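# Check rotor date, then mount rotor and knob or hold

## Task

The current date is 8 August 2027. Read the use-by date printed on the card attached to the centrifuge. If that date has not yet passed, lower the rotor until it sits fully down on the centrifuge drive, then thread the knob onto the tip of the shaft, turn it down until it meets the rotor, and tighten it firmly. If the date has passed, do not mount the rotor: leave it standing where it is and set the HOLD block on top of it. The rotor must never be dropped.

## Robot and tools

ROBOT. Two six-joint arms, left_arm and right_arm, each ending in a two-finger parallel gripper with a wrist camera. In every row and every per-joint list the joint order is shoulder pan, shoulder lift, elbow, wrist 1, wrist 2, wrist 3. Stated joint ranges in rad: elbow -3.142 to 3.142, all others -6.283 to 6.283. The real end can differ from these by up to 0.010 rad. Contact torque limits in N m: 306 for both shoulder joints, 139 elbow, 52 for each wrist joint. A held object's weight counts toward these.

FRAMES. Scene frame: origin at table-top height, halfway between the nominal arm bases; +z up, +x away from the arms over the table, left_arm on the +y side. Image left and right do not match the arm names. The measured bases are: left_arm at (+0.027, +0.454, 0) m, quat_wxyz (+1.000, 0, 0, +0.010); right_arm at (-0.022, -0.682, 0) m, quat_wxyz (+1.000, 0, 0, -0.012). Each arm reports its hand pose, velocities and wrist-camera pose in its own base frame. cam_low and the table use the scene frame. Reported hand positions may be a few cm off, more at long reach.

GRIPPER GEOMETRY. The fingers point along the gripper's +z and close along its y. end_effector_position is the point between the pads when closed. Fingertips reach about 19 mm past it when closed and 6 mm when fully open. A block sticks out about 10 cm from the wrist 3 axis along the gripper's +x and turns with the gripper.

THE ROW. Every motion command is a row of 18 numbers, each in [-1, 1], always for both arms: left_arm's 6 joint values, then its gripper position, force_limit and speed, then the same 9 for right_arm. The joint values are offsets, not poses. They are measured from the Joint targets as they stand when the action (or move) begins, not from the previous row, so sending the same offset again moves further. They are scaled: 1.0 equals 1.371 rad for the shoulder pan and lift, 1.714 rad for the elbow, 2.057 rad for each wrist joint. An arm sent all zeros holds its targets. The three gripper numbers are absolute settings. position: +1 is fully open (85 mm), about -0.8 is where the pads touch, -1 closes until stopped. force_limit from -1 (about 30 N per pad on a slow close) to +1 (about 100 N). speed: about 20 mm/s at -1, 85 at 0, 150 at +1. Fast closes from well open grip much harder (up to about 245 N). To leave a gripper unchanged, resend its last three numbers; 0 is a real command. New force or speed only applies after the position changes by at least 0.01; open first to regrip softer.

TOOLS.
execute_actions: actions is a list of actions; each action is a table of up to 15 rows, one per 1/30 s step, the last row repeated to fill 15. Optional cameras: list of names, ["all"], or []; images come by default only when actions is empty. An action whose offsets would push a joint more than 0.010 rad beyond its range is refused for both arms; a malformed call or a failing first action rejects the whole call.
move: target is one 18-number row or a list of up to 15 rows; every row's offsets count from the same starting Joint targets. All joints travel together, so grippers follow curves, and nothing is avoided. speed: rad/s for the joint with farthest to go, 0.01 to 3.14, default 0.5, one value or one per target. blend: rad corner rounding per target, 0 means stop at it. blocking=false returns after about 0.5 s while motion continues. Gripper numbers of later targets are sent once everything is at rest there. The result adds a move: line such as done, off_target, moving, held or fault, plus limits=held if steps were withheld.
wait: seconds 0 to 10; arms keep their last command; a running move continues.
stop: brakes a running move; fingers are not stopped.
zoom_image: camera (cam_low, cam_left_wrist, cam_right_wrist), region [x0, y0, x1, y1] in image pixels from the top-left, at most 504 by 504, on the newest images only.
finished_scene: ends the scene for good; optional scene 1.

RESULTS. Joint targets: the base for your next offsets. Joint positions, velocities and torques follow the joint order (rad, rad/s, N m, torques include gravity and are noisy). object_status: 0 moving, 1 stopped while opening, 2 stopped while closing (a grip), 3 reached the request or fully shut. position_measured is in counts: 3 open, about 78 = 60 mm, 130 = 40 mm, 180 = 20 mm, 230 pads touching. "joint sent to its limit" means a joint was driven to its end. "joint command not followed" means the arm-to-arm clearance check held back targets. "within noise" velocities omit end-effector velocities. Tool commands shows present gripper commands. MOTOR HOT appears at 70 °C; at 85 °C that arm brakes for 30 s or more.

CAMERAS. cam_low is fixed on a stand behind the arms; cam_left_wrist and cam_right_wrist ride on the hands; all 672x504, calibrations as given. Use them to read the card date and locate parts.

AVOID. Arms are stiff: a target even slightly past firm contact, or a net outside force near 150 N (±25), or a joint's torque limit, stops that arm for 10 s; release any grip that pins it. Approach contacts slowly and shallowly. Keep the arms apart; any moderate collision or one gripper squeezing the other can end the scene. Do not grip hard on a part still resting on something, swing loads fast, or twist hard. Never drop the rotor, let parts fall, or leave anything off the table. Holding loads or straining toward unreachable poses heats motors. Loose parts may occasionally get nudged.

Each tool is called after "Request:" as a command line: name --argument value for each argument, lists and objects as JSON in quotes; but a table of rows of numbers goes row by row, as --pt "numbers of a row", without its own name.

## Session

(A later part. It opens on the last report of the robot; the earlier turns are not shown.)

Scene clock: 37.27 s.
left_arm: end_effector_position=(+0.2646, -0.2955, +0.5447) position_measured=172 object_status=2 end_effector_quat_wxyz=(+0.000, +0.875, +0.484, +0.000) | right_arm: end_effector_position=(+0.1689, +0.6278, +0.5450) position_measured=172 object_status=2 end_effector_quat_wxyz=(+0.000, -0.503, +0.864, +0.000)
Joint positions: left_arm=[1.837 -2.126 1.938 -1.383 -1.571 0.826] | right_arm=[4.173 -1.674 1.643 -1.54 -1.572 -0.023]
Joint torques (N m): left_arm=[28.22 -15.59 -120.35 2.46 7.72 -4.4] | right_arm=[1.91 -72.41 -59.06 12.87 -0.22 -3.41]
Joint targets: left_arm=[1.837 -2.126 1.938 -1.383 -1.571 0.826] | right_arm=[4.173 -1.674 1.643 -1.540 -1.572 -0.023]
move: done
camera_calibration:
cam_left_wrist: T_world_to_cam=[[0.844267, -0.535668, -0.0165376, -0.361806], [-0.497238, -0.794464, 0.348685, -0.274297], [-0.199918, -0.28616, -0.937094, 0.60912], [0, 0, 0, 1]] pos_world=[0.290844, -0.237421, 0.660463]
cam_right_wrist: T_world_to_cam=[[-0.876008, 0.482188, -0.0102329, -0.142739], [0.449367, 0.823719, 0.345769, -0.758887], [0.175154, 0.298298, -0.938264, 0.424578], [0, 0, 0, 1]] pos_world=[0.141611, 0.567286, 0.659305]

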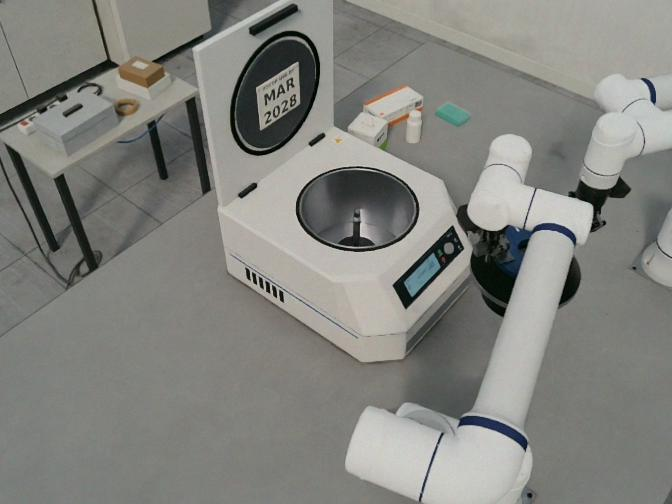

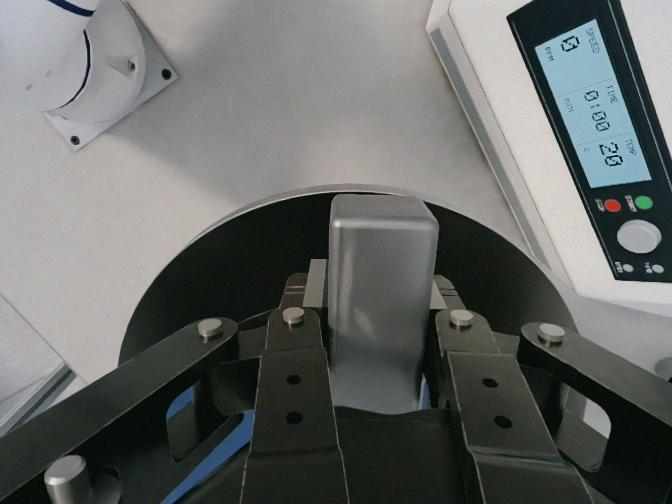

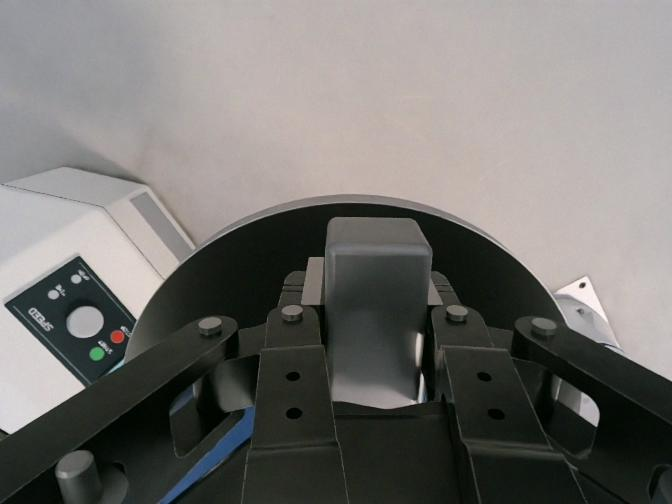

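Request:
move --pt "0.1325 0.0842 -0.0323 -0.0291 0 0.1244 -1 0 -1 -0.0564 0.0302 -0.0222 -0.0016 0 -0.0015 -1 0 -1" --pt "0.2336 0.1716 -0.0742 -0.0525 0 0.2279 -1 0 -1 -0.1072 0.0666 -0.0501 -0.0025 0 0.0007 -1 0 -1" --pt "0.3112 0.2596 -0.1253 -0.0685 0 0.3156 -1 0 -1 -0.1524 0.1089 -0.0847 -0.0019 0 0.0066 -1 0 -1" --pt "0.3724 0.3483 -0.1855 -0.0774 0 0.3924 -1 0 -1 -0.1925 0.1565 -0.1262 0.0009 0 0.0159 -1 0 -1" --speed 0.25 --blend 0.03 --cameras '["all"]'

Scene clock: 42.83 s.
left_arm: end_effector_position=(+0.5758, -0.3325, +0.5448) position_measured=172 object_status=2 end_effector_quat_wxyz=(+0.000, +0.937, +0.350, +0.000) | right_arm: end_effector_position=(+0.4216, +0.6534, +0.5456) position_measured=172 object_status=2 end_effector_quat_wxyz=(+0.000, -0.370, +0.929, +0.000)
Joint positions: left_arm=[2.348 -1.649 1.62 -1.542 -1.571 1.633] | right_arm=[3.909 -1.46 1.426 -1.538 -1.572 0.009]
Joint torques (N m): left_arm=[49.8 -59.55 -130.31 -11.13 10.56 3.26] | right_arm=[-7.08 -70.84 -62.01 6.65 0.81 4.06]
Joint targets: left_arm=[2.348 -1.649 1.620 -1.542 -1.571 1.633] | right_arm=[3.909 -1.460 1.426 -1.538 -1.572 0.009]
move: done
camera_calibration:
cam_left_wrist: T_world_to_cam=[[0.650988, -0.758902, -0.0167869, -0.607159], [-0.707579, -0.614673, 0.348581, 0.0319695], [-0.274857, -0.215044, -0.937128, 0.727647], [0, 0, 0, 1]] pos_world=[0.617873, -0.284647, 0.660563]
cam_right_wrist: T_world_to_cam=[[-0.696775, 0.717217, -0.0102325, -0.162899], [0.670552, 0.656373, 0.345737, -0.877577], [0.254685, 0.23404, -0.938276, 0.381723], [0, 0, 0, 1]] pos_world=[0.377738, 0.603514, 0.659905]

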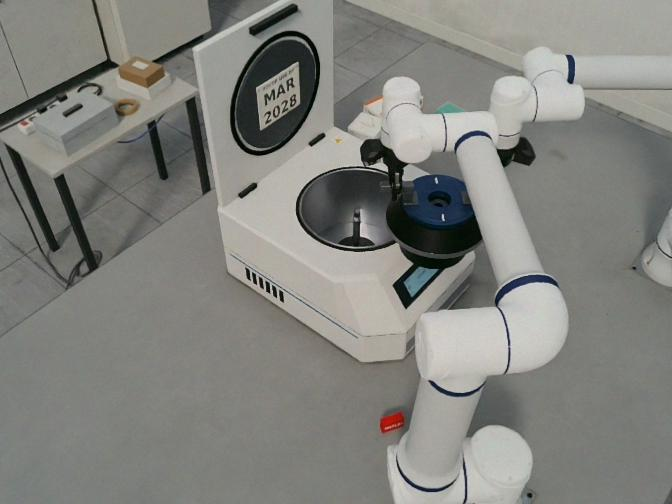

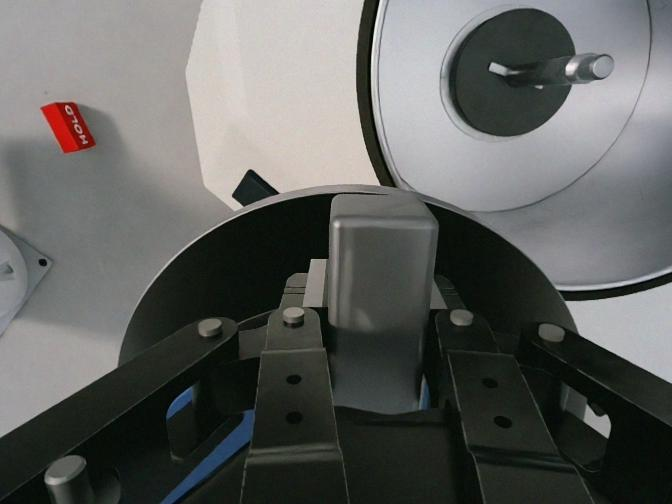

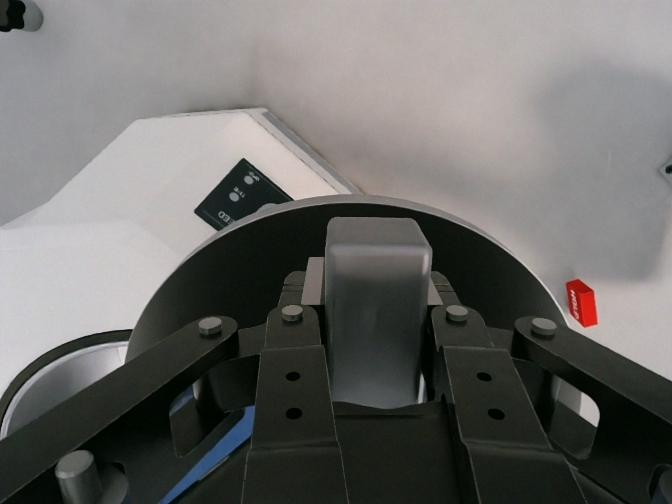

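Request:
move --pt "0.0485 0.0883 -0.0696 -0.001 0 0.0684 -1 0 -1 -0.0355 0.0531 -0.0489 0.0054 0 0.0124 -1 0 -1" --pt "0.0878 0.1777 -0.1493 0.0059 0 0.1307 -1 0 -1 -0.0669 0.1115 -0.1068 0.0148 0 0.0276 -1 0 -1" --pt "0.1203 0.2703 -0.2412 0.0207 0 0.1884 -1 0 -1 -0.0947 0.176 -0.175 0.0286 0 0.0451 -1 0 -1" --pt "0.1474 0.3685 -0.3495 0.0455 0 0.2425 -1 0 -1 -0.1194 0.2476 -0.2567 0.0489 0 0.0648 -1 0 -1" --speed 0.2 --blend 0.03 --cameras '["all"]'

Request:
zoom_image --camera "cam_low" --region '[270, 80, 450, 270]'

Scene clock: 54.53 s.
left_arm: end_effector_position=(+0.6961, -0.3494, +0.5219) position_measured=172 object_status=2 end_effector_quat_wxyz=(-0.016, +0.957, +0.290, -0.015) | right_arm: end_effector_position=(+0.5235, +0.6661, +0.5263) position_measured=172 object_status=2 end_effector_quat_wxyz=(-0.009, -0.315, +0.949, -0.004)
Joint positions: left_arm=[2.449 -1.437 1.434 -1.524 -1.578 1.862] | right_arm=[3.836 -1.332 1.304 -1.522 -1.572 0.053]
Joint torques (N m): left_arm=[4.02 -96.99 -102.21 -4.08 0.78 0.02] | right_arm=[-3.83 -72.82 -51.93 -6.63 -0.84 0.07]
Joint targets: left_arm=[2.449 -1.437 1.434 -1.524 -1.578 1.862] | right_arm=[3.836 -1.332 1.304 -1.522 -1.572 0.053]
Tool commands: left_gripper/position=-1.0 left_gripper/force_limit=+0.003922 left_gripper/speed=-1.0 right_gripper/position=-1.0 right_gripper/force_limit=+0.003922 right_gripper/speed=-1.0
FORCE FAULT: contact force on the left arm reached its limit, and that arm stopped for 10 seconds. FORCE FAULT: contact force on the right arm reached its limit, and that arm stopped for 10 seconds. On each arm, the contact can be on any part of the arm, not only on its tool. The stops overlap, and together they count as 20 of the actions that you can send in this scene. Those arms' remaining commands of this call were not run. Those arms' targets are now where they stood when their stops ended, not their last commands. Those arms accept commands again.
move: fault (left_arm, right_arm); path passed 1 of 4 targets; limits=held; left_arm: the elbow is farthest, 0.413 rad from its target; right_arm: the elbow is farthest, 0.318 rad from its target
joint command not followed: on one or more control steps a check withheld the commanded joint targets of the right arm, and it was not sent them on those steps.
cause: the commanded joint targets, or the way to them, would bring a part of the robot too close to another arm (a part of this arm just beyond the wrist 2 and a part of the left arm just beyond the elbow, 9 mm apart when this arm was first held).
camera_calibration:
cam_left_wrist: T_world_to_cam=[[0.548315, -0.83438, -0.0562111, -0.63304], [-0.766219, -0.528178, 0.365972, 0.17667], [-0.335049, -0.157598, -0.928927, 0.793259], [0, 0, 0, 1]] pos_world=[0.748254, -0.309866, 0.636639]
cam_right_wrist: T_world_to_cam=[[-0.60858, 0.793407, -0.0116978, -0.197407], [0.747868, 0.578452, 0.325711, -0.925631], [0.265188, 0.189473, -0.945397, 0.362593], [0, 0, 0, 1]] pos_world=[0.475957, 0.623356, 0.641973]

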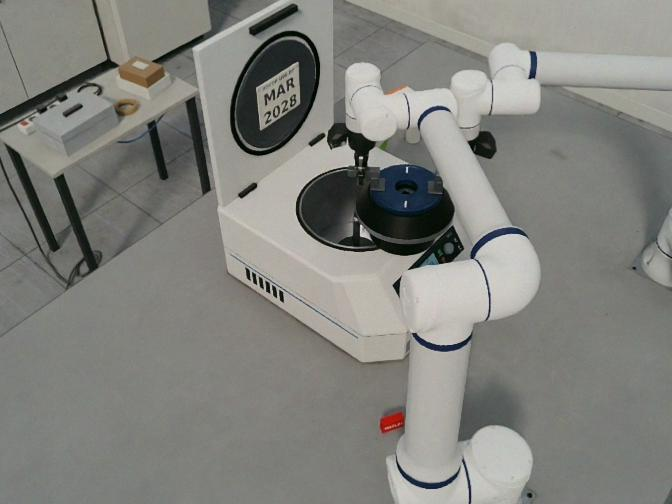

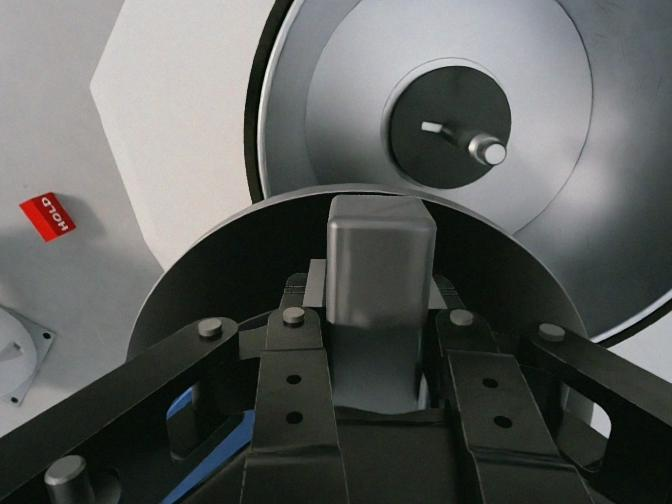

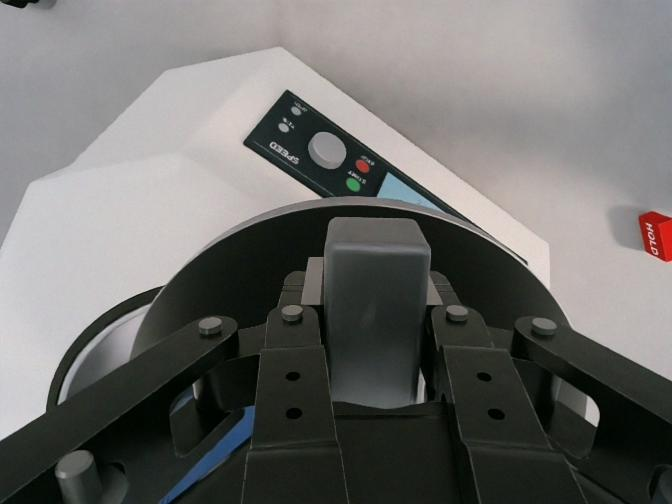

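Scaled by 2.653.

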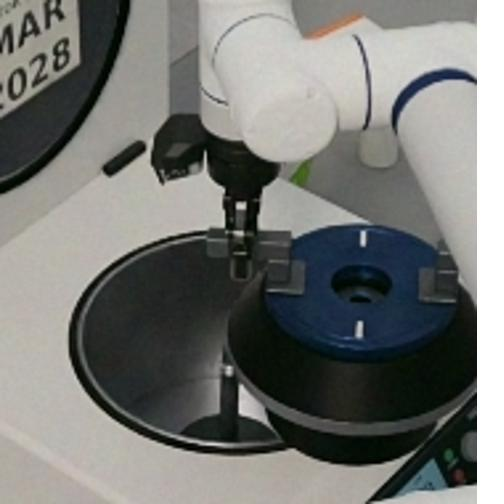

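Request:
move --target '[-0.0255,-0.0659,0.0390,-0.0098,0.0034,-0.0428,-1,0,-1,0.0178,-0.0398,0.0227,-0.0025,0,-0.0086,-1,0,-1]' --speed 0.06 --cameras '["all"]'

Request:
zoom_image --camera "cam_low" --region '[290, 70, 470, 260]'

Scene clock: 56.87 s.
left_arm: end_effector_position=(+0.6960, -0.3496, +0.5219) position_measured=172 object_status=2 end_effector_quat_wxyz=(-0.016, +0.957, +0.289, -0.015) end_effector_velocity=(+0.011, +0.010, +0.001) end_effector_angular_velocity=(+0.017, -0.030, +0.004) | right_arm: end_effector_position=(+0.5199, +0.6662, +0.5288) position_measured=172 object_status=2 end_effector_quat_wxyz=(-0.007, -0.318, +0.948, -0.003) end_effector_velocity=(+0.028, +0.020, -0.003) end_effector_angular_velocity=(+0.052, -0.063, -0.003)
Joint positions: left_arm=[2.449 -1.437 1.434 -1.524 -1.578 1.862] | right_arm=[3.839 -1.338 1.309 -1.527 -1.572 0.05]
Joint velocities: left_arm=[0.008 0 0 -0.012 0.032 0.002] | right_arm=[-0.003 0.018 0 -0.099 0 0]
Joint torques (N m): left_arm=[107.51 -88.14 -121.61 -17.14 23.74 -0.12] | right_arm=[2.66 -84.77 -40.24 16.35 -0.6 -0.18]
Joint targets: left_arm=[2.449 -1.437 1.434 -1.524 -1.578 1.862] | right_arm=[3.839 -1.338 1.309 -1.527 -1.572 0.050]
Tool commands: left_gripper/position=-1.0 left_gripper/force_limit=+0.0 left_gripper/speed=-1.0 right_gripper/position=-1.0 right_gripper/force_limit=+0.003922 right_gripper/speed=-1.0
FORCE FAULT: contact force on the right arm reached its limit, and that arm stopped. The contact can be on any part of that arm, not only on its tool. That arm's remaining commands of this call were not run. That arm is still stopped at the end of this call. That arm stays stopped for about 10 more seconds. Until then a move that you send moves the other arm only, and its call returns only when the move has ended. Once the stop has ended, the next robot result says so. If the stop ends while you think or write, that arm runs what you send next, counted from new Joint targets: where its joints stand when the stop ends. While its stop runs, that arm takes no new command, but its gripper still runs the gripper command that each later call begins with. Until it ends, the stop uses up actions while you think or wait. An arm that is not stopped still takes commands.
held back during your reply time or a wait (right arm), on 1 control step: a part of the arm was too close to another arm, or the arm's last command would have brought one too close.
move: held (left_arm; a check stopped the path), off_target (right_arm; braked when a check withheld steps of left_arm); limits=held; left_arm: the shoulder lift is farthest, 0.090 rad from its target; right_arm: the shoulder lift is farthest, 0.048 rad from its target
joint command not followed: on one or more control steps a check withheld the commanded joint targets of the left arm, and it was not sent them on those steps.
cause: the commanded joint targets, or the way to them, would bring a part of the robot too close to another arm (a part of this arm just beyond the elbow and a part of the right arm just beyond the wrist 2, 3 mm apart when this arm was first held).
camera_calibration:
cam_left_wrist: T_world_to_cam=[[0.548099, -0.834519, -0.0562585, -0.632997], [-0.766333, -0.52799, 0.366006, 0.176573], [-0.335143, -0.157495, -0.928911, 0.793378], [0, 0, 0, 1]] pos_world=[0.748154, -0.310067, 0.636739]
cam_right_wrist: T_world_to_cam=[[-0.6127, 0.790233, -0.0114305, -0.195514], [0.743262, 0.581077, 0.331529, -0.926252], [0.268627, 0.194632, -0.943376, 0.359569], [0, 0, 0, 1]] pos_world=[0.472066, 0.622741, 0.644053]

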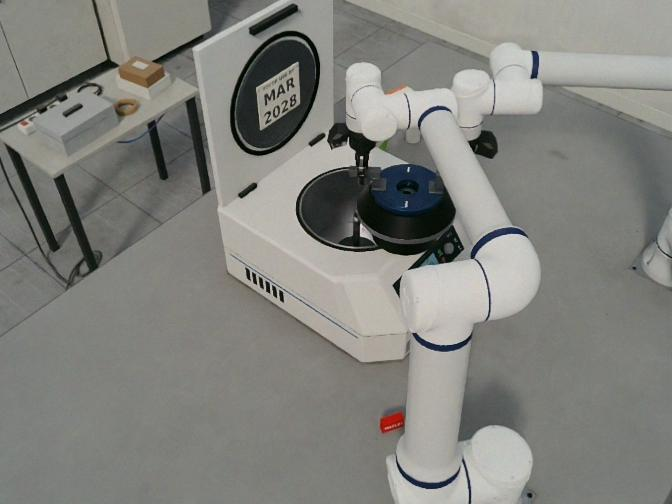

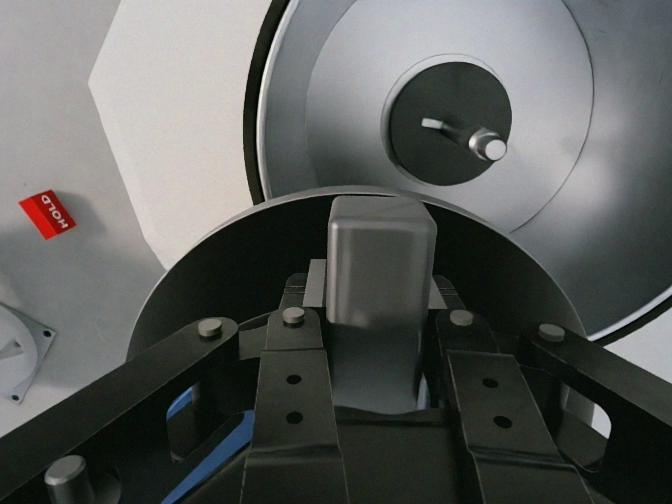

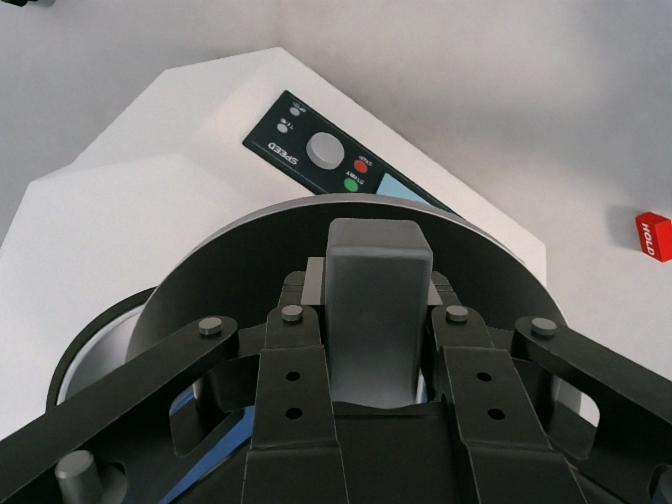

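Scaled by 2.653.

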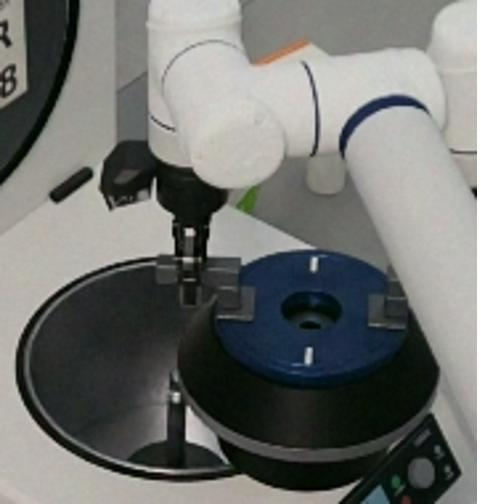

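Request:
wait --seconds 10

Scene clock: 67.80 s.
left_arm: end_effector_position=(+0.6961, -0.3494, +0.5219) position_measured=172 object_status=2 end_effector_quat_wxyz=(-0.016, +0.957, +0.290, -0.015) | right_arm: end_effector_position=(+0.5222, +0.6679, +0.5231) position_measured=172 object_status=2 end_effector_quat_wxyz=(-0.007, -0.318, +0.948, -0.004)
Joint positions: left_arm=[2.449 -1.437 1.434 -1.524 -1.578 1.862] | right_arm=[3.838 -1.333 1.312 -1.533 -1.572 0.05]
Joint torques (N m): left_arm=[-5.99 -116.88 -100.12 -5.39 -1.43 0.31] | right_arm=[-3.67 -61.29 -41.95 -6.24 -0.76 -0.1]
Joint targets: left_arm=[2.449 -1.437 1.434 -1.524 -1.578 1.862] | right_arm=[3.838 -1.333 1.312 -1.533 -1.572 0.050]
Tool commands: left_gripper/position=-1.0 left_gripper/force_limit=+0.0 left_gripper/speed=-1.0 right_gripper/position=-1.0 right_gripper/force_limit=+0.003922 right_gripper/speed=-1.0
FORCE FAULT, CONTINUED: the right arm's stop, for the force fault that an earlier result reported, is over. The rest of the stop counts as 20 of the actions that you can send in this scene. That arm's target is now where it stood when the stop ended, not its last command. That arm accepts commands again.
wait: 10.00 s; at rest from the start

Request:
move --target '[0.0022,-0.0098,0.0088,-0.0008,0,-0.0155,-1,0,-1,0,0,0,0,0,-0.017,-1,0,-1]' --speed 0.05

Scene clock: 68.97 s.
left_arm: end_effector_position=(+0.6909, -0.3421, +0.5220) position_measured=172 object_status=2 end_effector_quat_wxyz=(-0.016, +0.952, +0.306, -0.015) | right_arm: end_effector_position=(+0.5222, +0.6678, +0.5230) position_measured=172 object_status=2 end_effector_quat_wxyz=(-0.008, -0.334, +0.942, -0.004)
Joint positions: left_arm=[2.452 -1.45 1.449 -1.526 -1.578 1.83] | right_arm=[3.838 -1.333 1.312 -1.533 -1.572 0.015]
Joint torques (N m): left_arm=[5.19 -121.79 -102.67 -8.67 -1.35 -6.92] | right_arm=[-3.54 -71.41 -67.42 -18.5 -0.68 -6.66]
Joint targets: left_arm=[2.452 -1.450 1.449 -1.526 -1.578 1.830] | right_arm=[3.838 -1.333 1.312 -1.533 -1.572 0.015]
move: done

Request:
move --target '[0.0032,-0.0147,0.0133,-0.0012,0,-0.0233,-1,0,-1,0,0,0,0,0,-0.0254,-1,0,-1]' --speed 0.05

Scene clock: 70.47 s.
left_arm: end_effector_position=(+0.6828, -0.3313, +0.5218) position_measured=172 object_status=2 end_effector_quat_wxyz=(-0.017, +0.943, +0.331, -0.014) | right_arm: end_effector_position=(+0.5222, +0.6679, +0.5231) position_measured=172 object_status=2 end_effector_quat_wxyz=(-0.008, -0.359, +0.933, -0.003)
Joint positions: left_arm=[2.456 -1.471 1.472 -1.528 -1.578 1.782] | right_arm=[3.838 -1.333 1.312 -1.533 -1.572 -0.037]
Joint torques (N m): left_arm=[1.91 -122.64 -100.89 -8.66 -1.1 -5.81] | right_arm=[-3.24 -80.18 -67.54 -19.89 -0.86 -6.71]
Joint targets: left_arm=[2.457 -1.471 1.472 -1.528 -1.578 1.782] | right_arm=[3.838 -1.333 1.312 -1.533 -1.572 -0.037]
move: done

Request:
move --target '[0,0.0005,-0.0236,0.0193,0,0,-1,0,-1,0,0.0011,-0.0235,0.0188,0,0,-1,0,-1]' --speed 0.06 --cameras '["cam_low"]'

Request:
zoom_image --camera "cam_low" --region '[290, 70, 470, 260]'

Scene clock: 73.43 s.
left_arm: end_effector_position=(+0.6828, -0.3312, +0.5443) position_measured=172 object_status=2 end_effector_quat_wxyz=(-0.017, +0.943, +0.331, -0.014) | right_arm: end_effector_position=(+0.5222, +0.6679, +0.5448) position_measured=172 object_status=2 end_effector_quat_wxyz=(-0.008, -0.359, +0.933, -0.003)
Joint positions: left_arm=[2.457 -1.47 1.431 -1.489 -1.578 1.782] | right_arm=[3.838 -1.332 1.272 -1.495 -1.572 -0.037]
Joint torques (N m): left_arm=[-14.16 -93.29 -130.05 -4.91 -1.66 -5.47] | right_arm=[-3.21 -64.34 -70.55 -13.09 -0.65 -5.76]
Joint targets: left_arm=[2.457 -1.470 1.431 -1.489 -1.578 1.782] | right_arm=[3.838 -1.332 1.272 -1.494 -1.572 -0.037]
move: done
Images, in order (width x height): cam_low 672x504.

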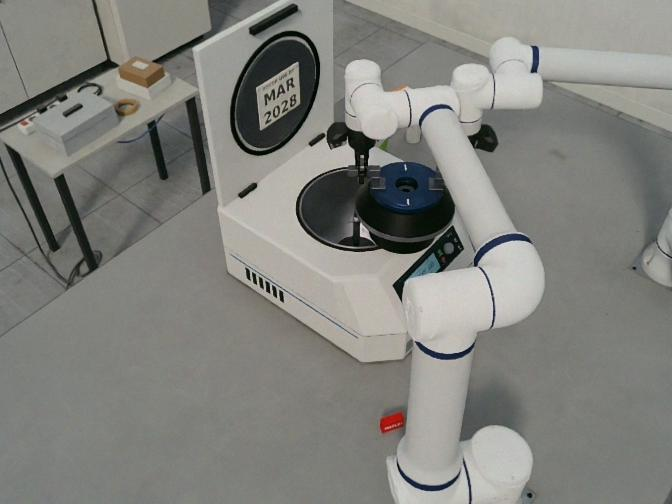

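Scaled by 2.653.

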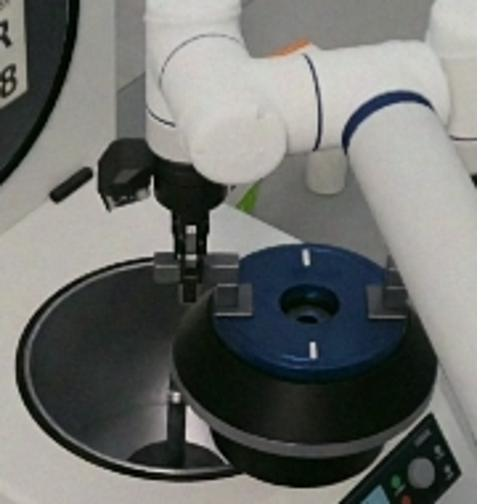

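Request:
move --pt "-0.0384 -0.0734 0.0665 -0.0273 0.0034 -0.0343 -1 0 -1 0.0249 -0.0499 0.0507 -0.0172 0 0.0148 -1 0 -1" --pt "-0.0795 -0.1306 0.1103 -0.0258 0.0034 -0.0724 -1 0 -1 0.0518 -0.0934 0.0898 -0.0214 0 0.0224 -1 0 -1" --speed 0.1 --blend 0.03 --cameras '["all"]'

Scene clock: 76.27 s.
left_arm: end_effector_position=(+0.5756, -0.3326, +0.5448) position_measured=172 object_status=2 end_effector_quat_wxyz=(+0.000, +0.937, +0.350, +0.000) | right_arm: end_effector_position=(+0.4221, +0.6535, +0.5461) position_measured=172 object_status=2 end_effector_quat_wxyz=(+0.001, -0.370, +0.929, +0.000)
Joint positions: left_arm=[2.348 -1.649 1.62 -1.542 -1.571 1.633] | right_arm=[3.909 -1.459 1.426 -1.539 -1.572 0.009]
Joint torques (N m): left_arm=[-5.81 -96.6 -102.81 -6.23 1.57 -5.46] | right_arm=[4.55 -83.29 -51.29 -18.38 -0.65 5.28]
Joint targets: left_arm=[2.347 -1.649 1.620 -1.542 -1.571 1.633] | right_arm=[3.909 -1.460 1.426 -1.539 -1.572 0.009]
move: done
camera_calibration:
cam_left_wrist: T_world_to_cam=[[0.650991, -0.758892, -0.0171608, -0.606919], [-0.707464, -0.614759, 0.348663, 0.0316527], [-0.275147, -0.214836, -0.937091, 0.727906], [0, 0, 0, 1]] pos_world=[0.617773, -0.284747, 0.660663]
cam_right_wrist: T_world_to_cam=[[-0.696919, 0.717068, -0.0108294, -0.162148], [0.669983, 0.656394, 0.346799, -0.878547], [0.255787, 0.234435, -0.937877, 0.381049], [0, 0, 0, 1]] pos_world=[0.37814, 0.603614, 0.6603]

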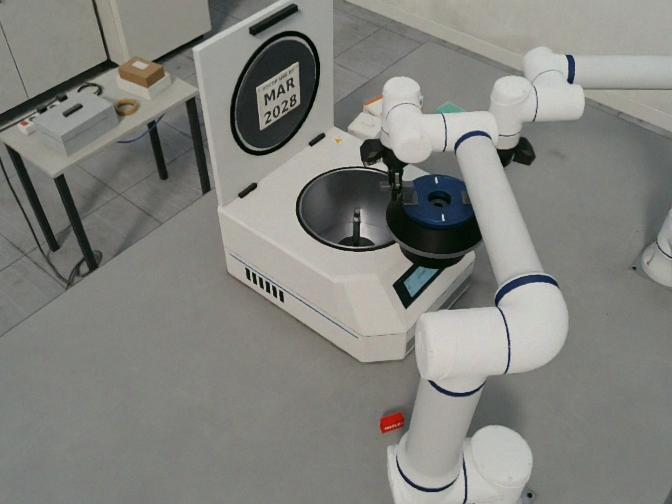

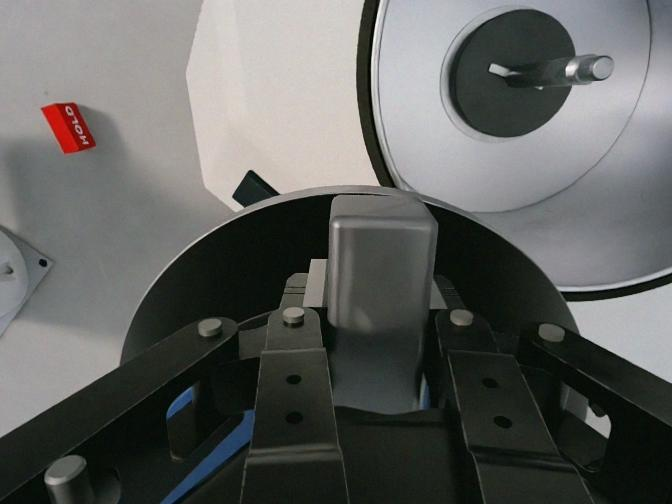

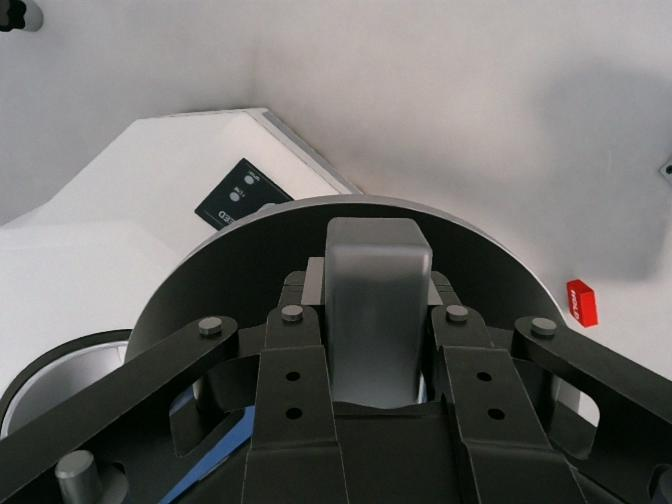

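Request:
move --pt "-0.0612 -0.0887 0.0602 0.0089 0 -0.0768 -1 0 -1 0.0401 -0.0476 0.0415 -0.0028 0 -0.0093 -1 0 -1" --pt "-0.1388 -0.1767 0.1113 0.0249 0 -0.1645 -1 0 -1 0.0853 -0.0899 0.0761 -0.0034 0 -0.0152 -1 0 -1" --pt "-0.2399 -0.2641 0.1532 0.0483 0 -0.268 -1 0 -1 0.1361 -0.1263 0.104 -0.0025 0 -0.0174 -1 0 -1" --pt "-0.3724 -0.3483 0.1855 0.0774 0 -0.3924 -1 0 -1 0.1925 -0.1565 0.1262 -0.0009 0 -0.0159 -1 0 -1" --speed 0.22 --blend 0.03

Request:
move --pt "0 -0.0114 0.0708 -0.0514 0 0 -1 0 -1 0 0.0018 0.065 -0.0553 0 0 -1 0 -1" --pt "0 -0.0141 0.133 -0.1015 0 0 -1 0 -1 0 0.0118 0.1197 -0.1075 0 0 -1 0 -1" --pt "0 -0.0081 0.1873 -0.1507 0 0 -1 0 -1 0 0.0282 0.1655 -0.1567 0 0 -1 0 -1" --pt "0 0.0072 0.239 -0.204 0 0 -1 0 -1 0 0.052 0.2071 -0.2071 0 0 -1 0 -1" --pt "0 0.0346 0.2884 -0.2635 0 0 -1 0 -1 0 0.0839 0.2445 -0.2592 0 0 -1 0 -1" --pt "0 0.0675 0.3235 -0.3143 0 0 -1 0 -1 0 0.1141 0.2695 -0.3007 0 0 -1 0 -1" --speed 0.2 --blend 0.02 --cameras '["cam_left_wrist","cam_right_wrist"]'

Scene clock: 81.07 s.
left_arm: end_effector_position=(+0.2643, -0.2953, +0.5447) position_measured=172 object_status=2 end_effector_quat_wxyz=(+0.000, +0.875, +0.484, +0.000) | right_arm: end_effector_position=(+0.1693, +0.6279, +0.5456) position_measured=172 object_status=2 end_effector_quat_wxyz=(+0.001, -0.504, +0.864, +0.000)
Joint positions: left_arm=[1.837 -2.127 1.938 -1.383 -1.571 0.826] | right_arm=[4.173 -1.674 1.642 -1.541 -1.572 -0.024]
Joint torques (N m): left_arm=[-1.72 -36.95 -97.16 -2.54 6.69 -5.55] | right_arm=[11.86 -68.84 -48 -2.47 -0.69 4.63]
Joint targets: left_arm=[1.837 -2.127 1.938 -1.382 -1.571 0.826] | right_arm=[4.173 -1.674 1.642 -1.540 -1.572 -0.024]
move: done

Scene clock: 84.87 s.
left_arm: end_effector_position=(+0.2645, -0.2959, +0.2127) position_measured=172 object_status=2 end_effector_quat_wxyz=(+0.000, +0.875, +0.484, +0.000) | right_arm: end_effector_position=(+0.1697, +0.6288, +0.2139) position_measured=172 object_status=2 end_effector_quat_wxyz=(+0.001, -0.504, +0.864, +0.000)
Joint positions: left_arm=[1.837 -2.034 2.493 -2.029 -1.571 0.826] | right_arm=[4.173 -1.518 2.104 -2.159 -1.572 -0.024]
Joint torques (N m): left_arm=[-8.04 -6.4 -107.83 -14.93 -0.82 -3.12] | right_arm=[-13.42 -46.51 -55.82 -28.68 -0.58 -2.46]
Joint targets: left_arm=[1.837 -2.034 2.493 -2.029 -1.571 0.826] | right_arm=[4.173 -1.518 2.104 -2.159 -1.572 -0.024]
move: done
camera_calibration:
cam_left_wrist: T_world_to_cam=[[0.844385, -0.535459, -0.0172603, -0.367312], [-0.496957, -0.794891, 0.348111, -0.158926], [-0.200119, -0.285362, -0.937294, 0.298177], [0, 0, 0, 1]] pos_world=[0.290844, -0.237921, 0.328463]
cam_right_wrist: T_world_to_cam=[[-0.876127, 0.481955, -0.0109572, -0.145609], [0.4487, 0.823563, 0.347006, -0.645693], [0.176265, 0.299105, -0.937799, 0.112535], [0, 0, 0, 1]] pos_world=[0.142314, 0.568286, 0.327999]
Images, in order (width x height): cam_left_wrist 672x504, cam_right_wrist 672x504.

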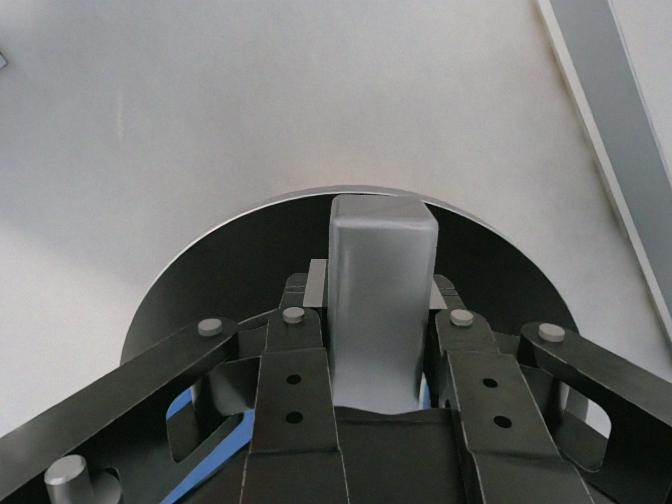

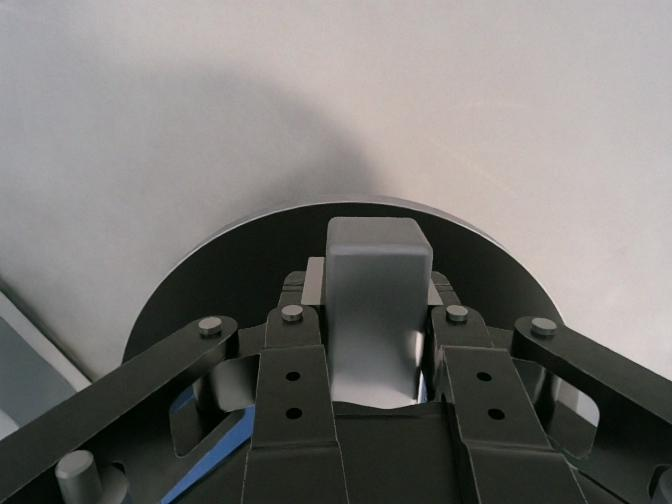

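Request:
move --target '[0,0.0036,0.0035,-0.0053,0,0,-1,0,-1,0,0.0034,0.0031,-0.0045,0,0,-1,0,-1]' --speed 0.02

Request:
move --target '[0,0.0016,0.0015,-0.0023,0,0,-1,0,-1,0,0.0015,0.0013,-0.002,0,0,-1,0,-1]' --speed 0.02

Scene clock: 85.90 s.
left_arm: end_effector_position=(+0.2645, -0.2958, +0.2084) position_measured=172 object_status=2 end_effector_quat_wxyz=(+0.000, +0.875, +0.484, +0.000) | right_arm: end_effector_position=(+0.1695, +0.6284, +0.2089) position_measured=172 object_status=2 end_effector_quat_wxyz=(+0.001, -0.504, +0.864, +0.000)
Joint positions: left_arm=[1.837 -2.029 2.499 -2.04 -1.571 0.826] | right_arm=[4.173 -1.513 2.109 -2.168 -1.572 -0.024]
Joint torques (N m): left_arm=[-9.56 -4 -100.1 -12.73 -0.69 -2.6] | right_arm=[-13.51 -48.13 -47.58 -21.63 -0.69 -3.63]
Joint targets: left_arm=[1.837 -2.029 2.499 -2.040 -1.571 0.826] | right_arm=[4.173 -1.513 2.109 -2.168 -1.572 -0.024]
move: done

Scene clock: 86.60 s.
left_arm: end_effector_position=(+0.2645, -0.2957, +0.2066) position_measured=172 object_status=2 end_effector_quat_wxyz=(+0.000, +0.875, +0.484, +0.000) | right_arm: end_effector_position=(+0.1694, +0.6282, +0.2067) position_measured=172 object_status=2 end_effector_quat_wxyz=(+0.001, -0.504, +0.864, +0.000)
Joint positions: left_arm=[1.837 -2.027 2.501 -2.044 -1.571 0.826] | right_arm=[4.173 -1.511 2.112 -2.172 -1.572 -0.024]
Joint torques (N m): left_arm=[-5.03 -4.1 -96.35 -11.63 -0.71 -1.87] | right_arm=[-13.27 -45.6 -43.99 -18.66 -0.63 -3.62]
Joint targets: left_arm=[1.837 -2.027 2.501 -2.045 -1.571 0.826] | right_arm=[4.173 -1.511 2.112 -2.172 -1.572 -0.024]
move: done

Request:
move --target '[0,0.0016,0.0015,-0.0023,0,0,-1,0,-1,0,0.0015,0.0013,-0.002,0,0,-1,0,-1]' --speed 0.02

Scene clock: 87.43 s.
left_arm: end_effector_position=(+0.2645, -0.2958, +0.2049) position_measured=172 object_status=2 end_effector_quat_wxyz=(+0.000, +0.875, +0.484, +0.000) | right_arm: end_effector_position=(+0.1693, +0.6281, +0.2049) position_measured=172 object_status=2 end_effector_quat_wxyz=(+0.001, -0.504, +0.864, +0.000)
Joint positions: left_arm=[1.837 -2.025 2.504 -2.049 -1.571 0.826] | right_arm=[4.173 -1.509 2.114 -2.176 -1.572 -0.024]
Joint torques (N m): left_arm=[-12.79 39.1 -48.61 -14.81 -2.68 -1.32] | right_arm=[-10.73 17.33 -13.1 -22.31 -0.6 -3.46]
Joint targets: left_arm=[1.837 -2.025 2.504 -2.049 -1.571 0.826] | right_arm=[4.173 -1.509 2.114 -2.176 -1.572 -0.024]
move: done

Request:
move --target '[0,-0.0006,-0.0006,0.0009,0,0,-1,0,-1,0,-0.0006,-0.0005,0.0008,0,0,-1,0,-1]' --speed 0.02

Scene clock: 88.10 s.
left_arm: end_effector_position=(+0.2645, -0.2957, +0.2047) position_measured=172 object_status=2 end_effector_quat_wxyz=(+0.000, +0.875, +0.484, +0.000) | right_arm: end_effector_position=(+0.1693, +0.6280, +0.2057) position_measured=172 object_status=2 end_effector_quat_wxyz=(+0.001, -0.504, +0.864, +0.000)
Joint positions: left_arm=[1.837 -2.025 2.504 -2.049 -1.571 0.826] | right_arm=[4.173 -1.511 2.113 -2.176 -1.572 -0.024]
Joint torques (N m): left_arm=[-27.34 26.2 -40.9 -4.48 -7.39 -0.54] | right_arm=[-2.75 -39.09 -34.27 -6.16 -0.82 -0.07]
Joint targets: left_arm=[1.837 -2.025 2.504 -2.049 -1.571 0.826] | right_arm=[4.173 -1.511 2.113 -2.176 -1.572 -0.024]
Tool commands: left_gripper/position=-1.0 left_gripper/force_limit=+0.0 left_gripper/speed=-1.0 right_gripper/position=-1.0 right_gripper/force_limit=+0.003922 right_gripper/speed=-1.0
FORCE FAULT: contact force on the right arm reached its limit, and that arm stopped. The contact can be on any part of that arm, not only on its tool. That arm ran no command of this call. That arm is still stopped at the end of this call. That arm stays stopped for about 9 more seconds. Until then a move that you send moves the other arm only, and its call returns only when the move has ended. Once the stop has ended, the next robot result says so. If the stop ends while you think or write, that arm runs what you send next, counted from new Joint targets: where its joints stand when the stop ends. While its stop runs, that arm takes no new command, but its gripper still runs the gripper command that each later call begins with. Until it ends, the stop uses up actions while you think or wait. An arm that is not stopped still takes commands.
move: fault (right_arm)

Request:
execute_actions --actions '[[[0,0,0,0,0,0,0.3,0,-0.5,0,0,0,0,0,0,-1,0,-1]],[[0,0,0,0,0,0,0.3,0,-0.5,0,0,0,0,0,0,-1,0,-1]]]'

Scene clock: 89.43 s.
left_arm: end_effector_position=(+0.2645, -0.2957, +0.2047) position_measured=91 object_status=3 end_effector_quat_wxyz=(+0.000, +0.875, +0.484, +0.000) | right_arm: end_effector_position=(+0.1693, +0.6280, +0.2057) position_measured=172 object_status=2 end_effector_quat_wxyz=(+0.001, -0.504, +0.864, +0.000)
Joint positions: left_arm=[1.837 -2.025 2.504 -2.049 -1.571 0.826] | right_arm=[4.173 -1.511 2.113 -2.176 -1.572 -0.024]
Joint torques (N m): left_arm=[15.9 -22.72 -83.69 -3.74 3.81 0.77] | right_arm=[-2.72 -39.53 -34 -6.19 -0.74 0]
Joint targets: left_arm=[1.837 -2.025 2.504 -2.049 -1.571 0.826] | right_arm=[4.173 -1.511 2.113 -2.176 -1.572 -0.024]
Tool commands: left_gripper/position=+0.3 left_gripper/force_limit=+0.0 left_gripper/speed=-0.5 right_gripper/position=-1.0 right_gripper/force_limit=+0.003922 right_gripper/speed=-1.0
FORCE FAULT, CONTINUED: the right arm was still stopped when this call began, by the force fault that an earlier result reported. That arm ran no command of this call. That arm is still stopped at the end of this call. That arm stays stopped for about 8 more seconds. If the stop ends while you think or write, that arm runs what you send next, counted from new Joint targets: where its joints stand when the stop ends. While its stop runs, that arm takes no new command, but its gripper still runs the gripper command that each later call begins with.
Step readings (joint positions of left_arm | right_arm):
0: [1.837 -2.025 2.504 -2.049 -1.571 0.826] | [4.173 -1.511 2.113 -2.176 -1.572 -0.024]
1: [1.837 -2.025 2.504 -2.049 -1.571 0.826] | [4.173 -1.511 2.113 -2.176 -1.572 -0.024]
2: [1.837 -2.025 2.504 -2.049 -1.571 0.826] | [4.173 -1.511 2.113 -2.176 -1.572 -0.024]
4: [1.837 -2.025 2.504 -2.049 -1.572 0.826] | [4.173 -1.511 2.113 -2.176 -1.572 -0.024]
8: [1.837 -2.025 2.504 -2.049 -1.571 0.826] | [4.173 -1.511 2.113 -2.176 -1.572 -0.024]
15: [1.837 -2.025 2.504 -2.049 -1.571 0.826] | [4.173 -1.511 2.113 -2.176 -1.572 -0.024]
16: [1.837 -2.025 2.504 -2.049 -1.571 0.826] | [4.173 -1.511 2.113 -2.176 -1.572 -0.024]
17: [1.837 -2.025 2.504 -2.049 -1.571 0.826] | [4.173 -1.511 2.113 -2.176 -1.572 -0.024]
19: [1.837 -2.025 2.504 -2.049 -1.571 0.826] | [4.173 -1.511 2.113 -2.176 -1.572 -0.024]
23: [1.837 -2.025 2.504 -2.049 -1.571 0.826] | [4.173 -1.511 2.113 -2.176 -1.572 -0.024]
30: [1.837 -2.025 2.504 -2.049 -1.571 0.826] | [4.173 -1.511 2.113 -2.176 -1.572 -0.024]

Request:
move --pt "0 -0.0821 -0.1425 0.1731 0 0 0.3 0 -0.5 0 0 0 0 0 0 0.3 0 -0.5" --pt "-0.3917 0.2006 -0.994 0.1697 0.6665 0 0.3 0 -0.5 0 0 0 0 0 0 0.3 0 -0.5" --speed '[0.25,1.0]' --blend 0.05 --cameras '["cam_low","cam_right_wrist"]'

Scene clock: 93.93 s.
left_arm: end_effector_position=(+0.3456, -0.4356, +1.3405) position_measured=91 object_status=3 end_effector_quat_wxyz=(+0.612, +0.569, +0.472, +0.281) | right_arm: end_effector_position=(+0.1693, +0.6280, +0.2057) position_measured=91 object_status=3 end_effector_quat_wxyz=(+0.001, -0.504, +0.864, +0.000)
Joint positions: left_arm=[1.3 -1.75 0.8 -1.7 -0.2 0.826] | right_arm=[4.173 -1.511 2.113 -2.176 -1.572 -0.024]
Joint torques (N m): left_arm=[-2.87 1.82 -56.36 -4.98 3.93 2.03] | right_arm=[-3.83 -39.89 -34.2 -6.06 -0.76 -0.21]
Joint targets: left_arm=[1.300 -1.750 0.800 -1.700 -0.200 0.826] | right_arm=[4.173 -1.511 2.113 -2.176 -1.572 -0.024]
Tool commands: left_gripper/position=+0.3 left_gripper/force_limit=+0.0 left_gripper/speed=-0.5 right_gripper/position=+0.301961 right_gripper/force_limit=+0.003922 right_gripper/speed=-0.498039
FORCE FAULT, CONTINUED: the right arm was still stopped when this call began, by the force fault that an earlier result reported. Since the last result the stop counts as 1 of the actions that you can send in this scene. That arm ran no command of this call; its gripper ran only the gripper command that the call began with. That arm is still stopped at the end of this call. That arm stays stopped for about 4 more seconds. If the stop ends while you think or write, that arm runs what you send next, counted from new Joint targets: where its joints stand when the stop ends. While its stop runs, that arm takes no new command, but its gripper still runs the gripper command that each later call begins with.
move: done (left_arm), not run (right_arm; its earlier fault stop)
camera_calibration:
cam_right_wrist: T_world_to_cam=[[-0.876157, 0.481902, -0.0109385, -0.145722], [0.448678, 0.823625, 0.346886, -0.641993], [0.176174, 0.299019, -0.937843, 0.105343], [0, 0, 0, 1]] pos_world=[0.141814, 0.567486, 0.3199]
Images, in order (width x height): cam_low 672x504, cam_right_wrist 672x504.

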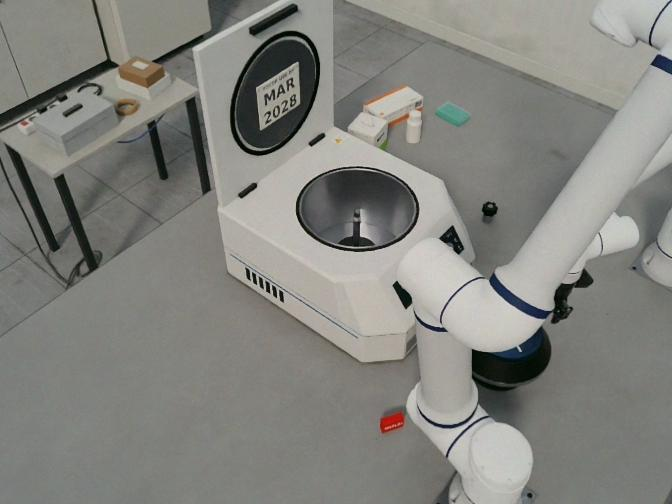

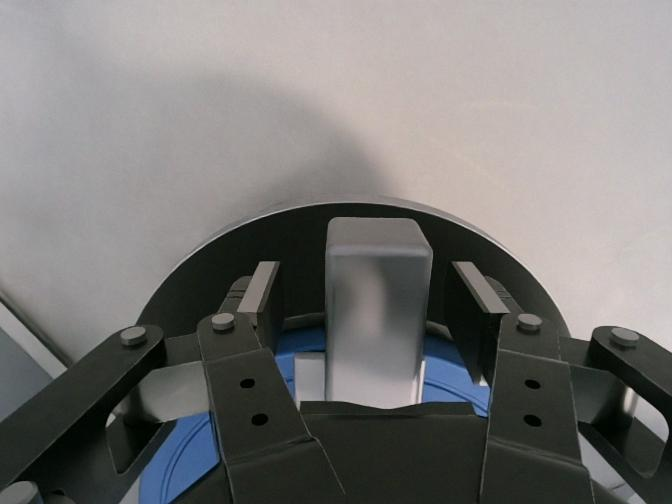

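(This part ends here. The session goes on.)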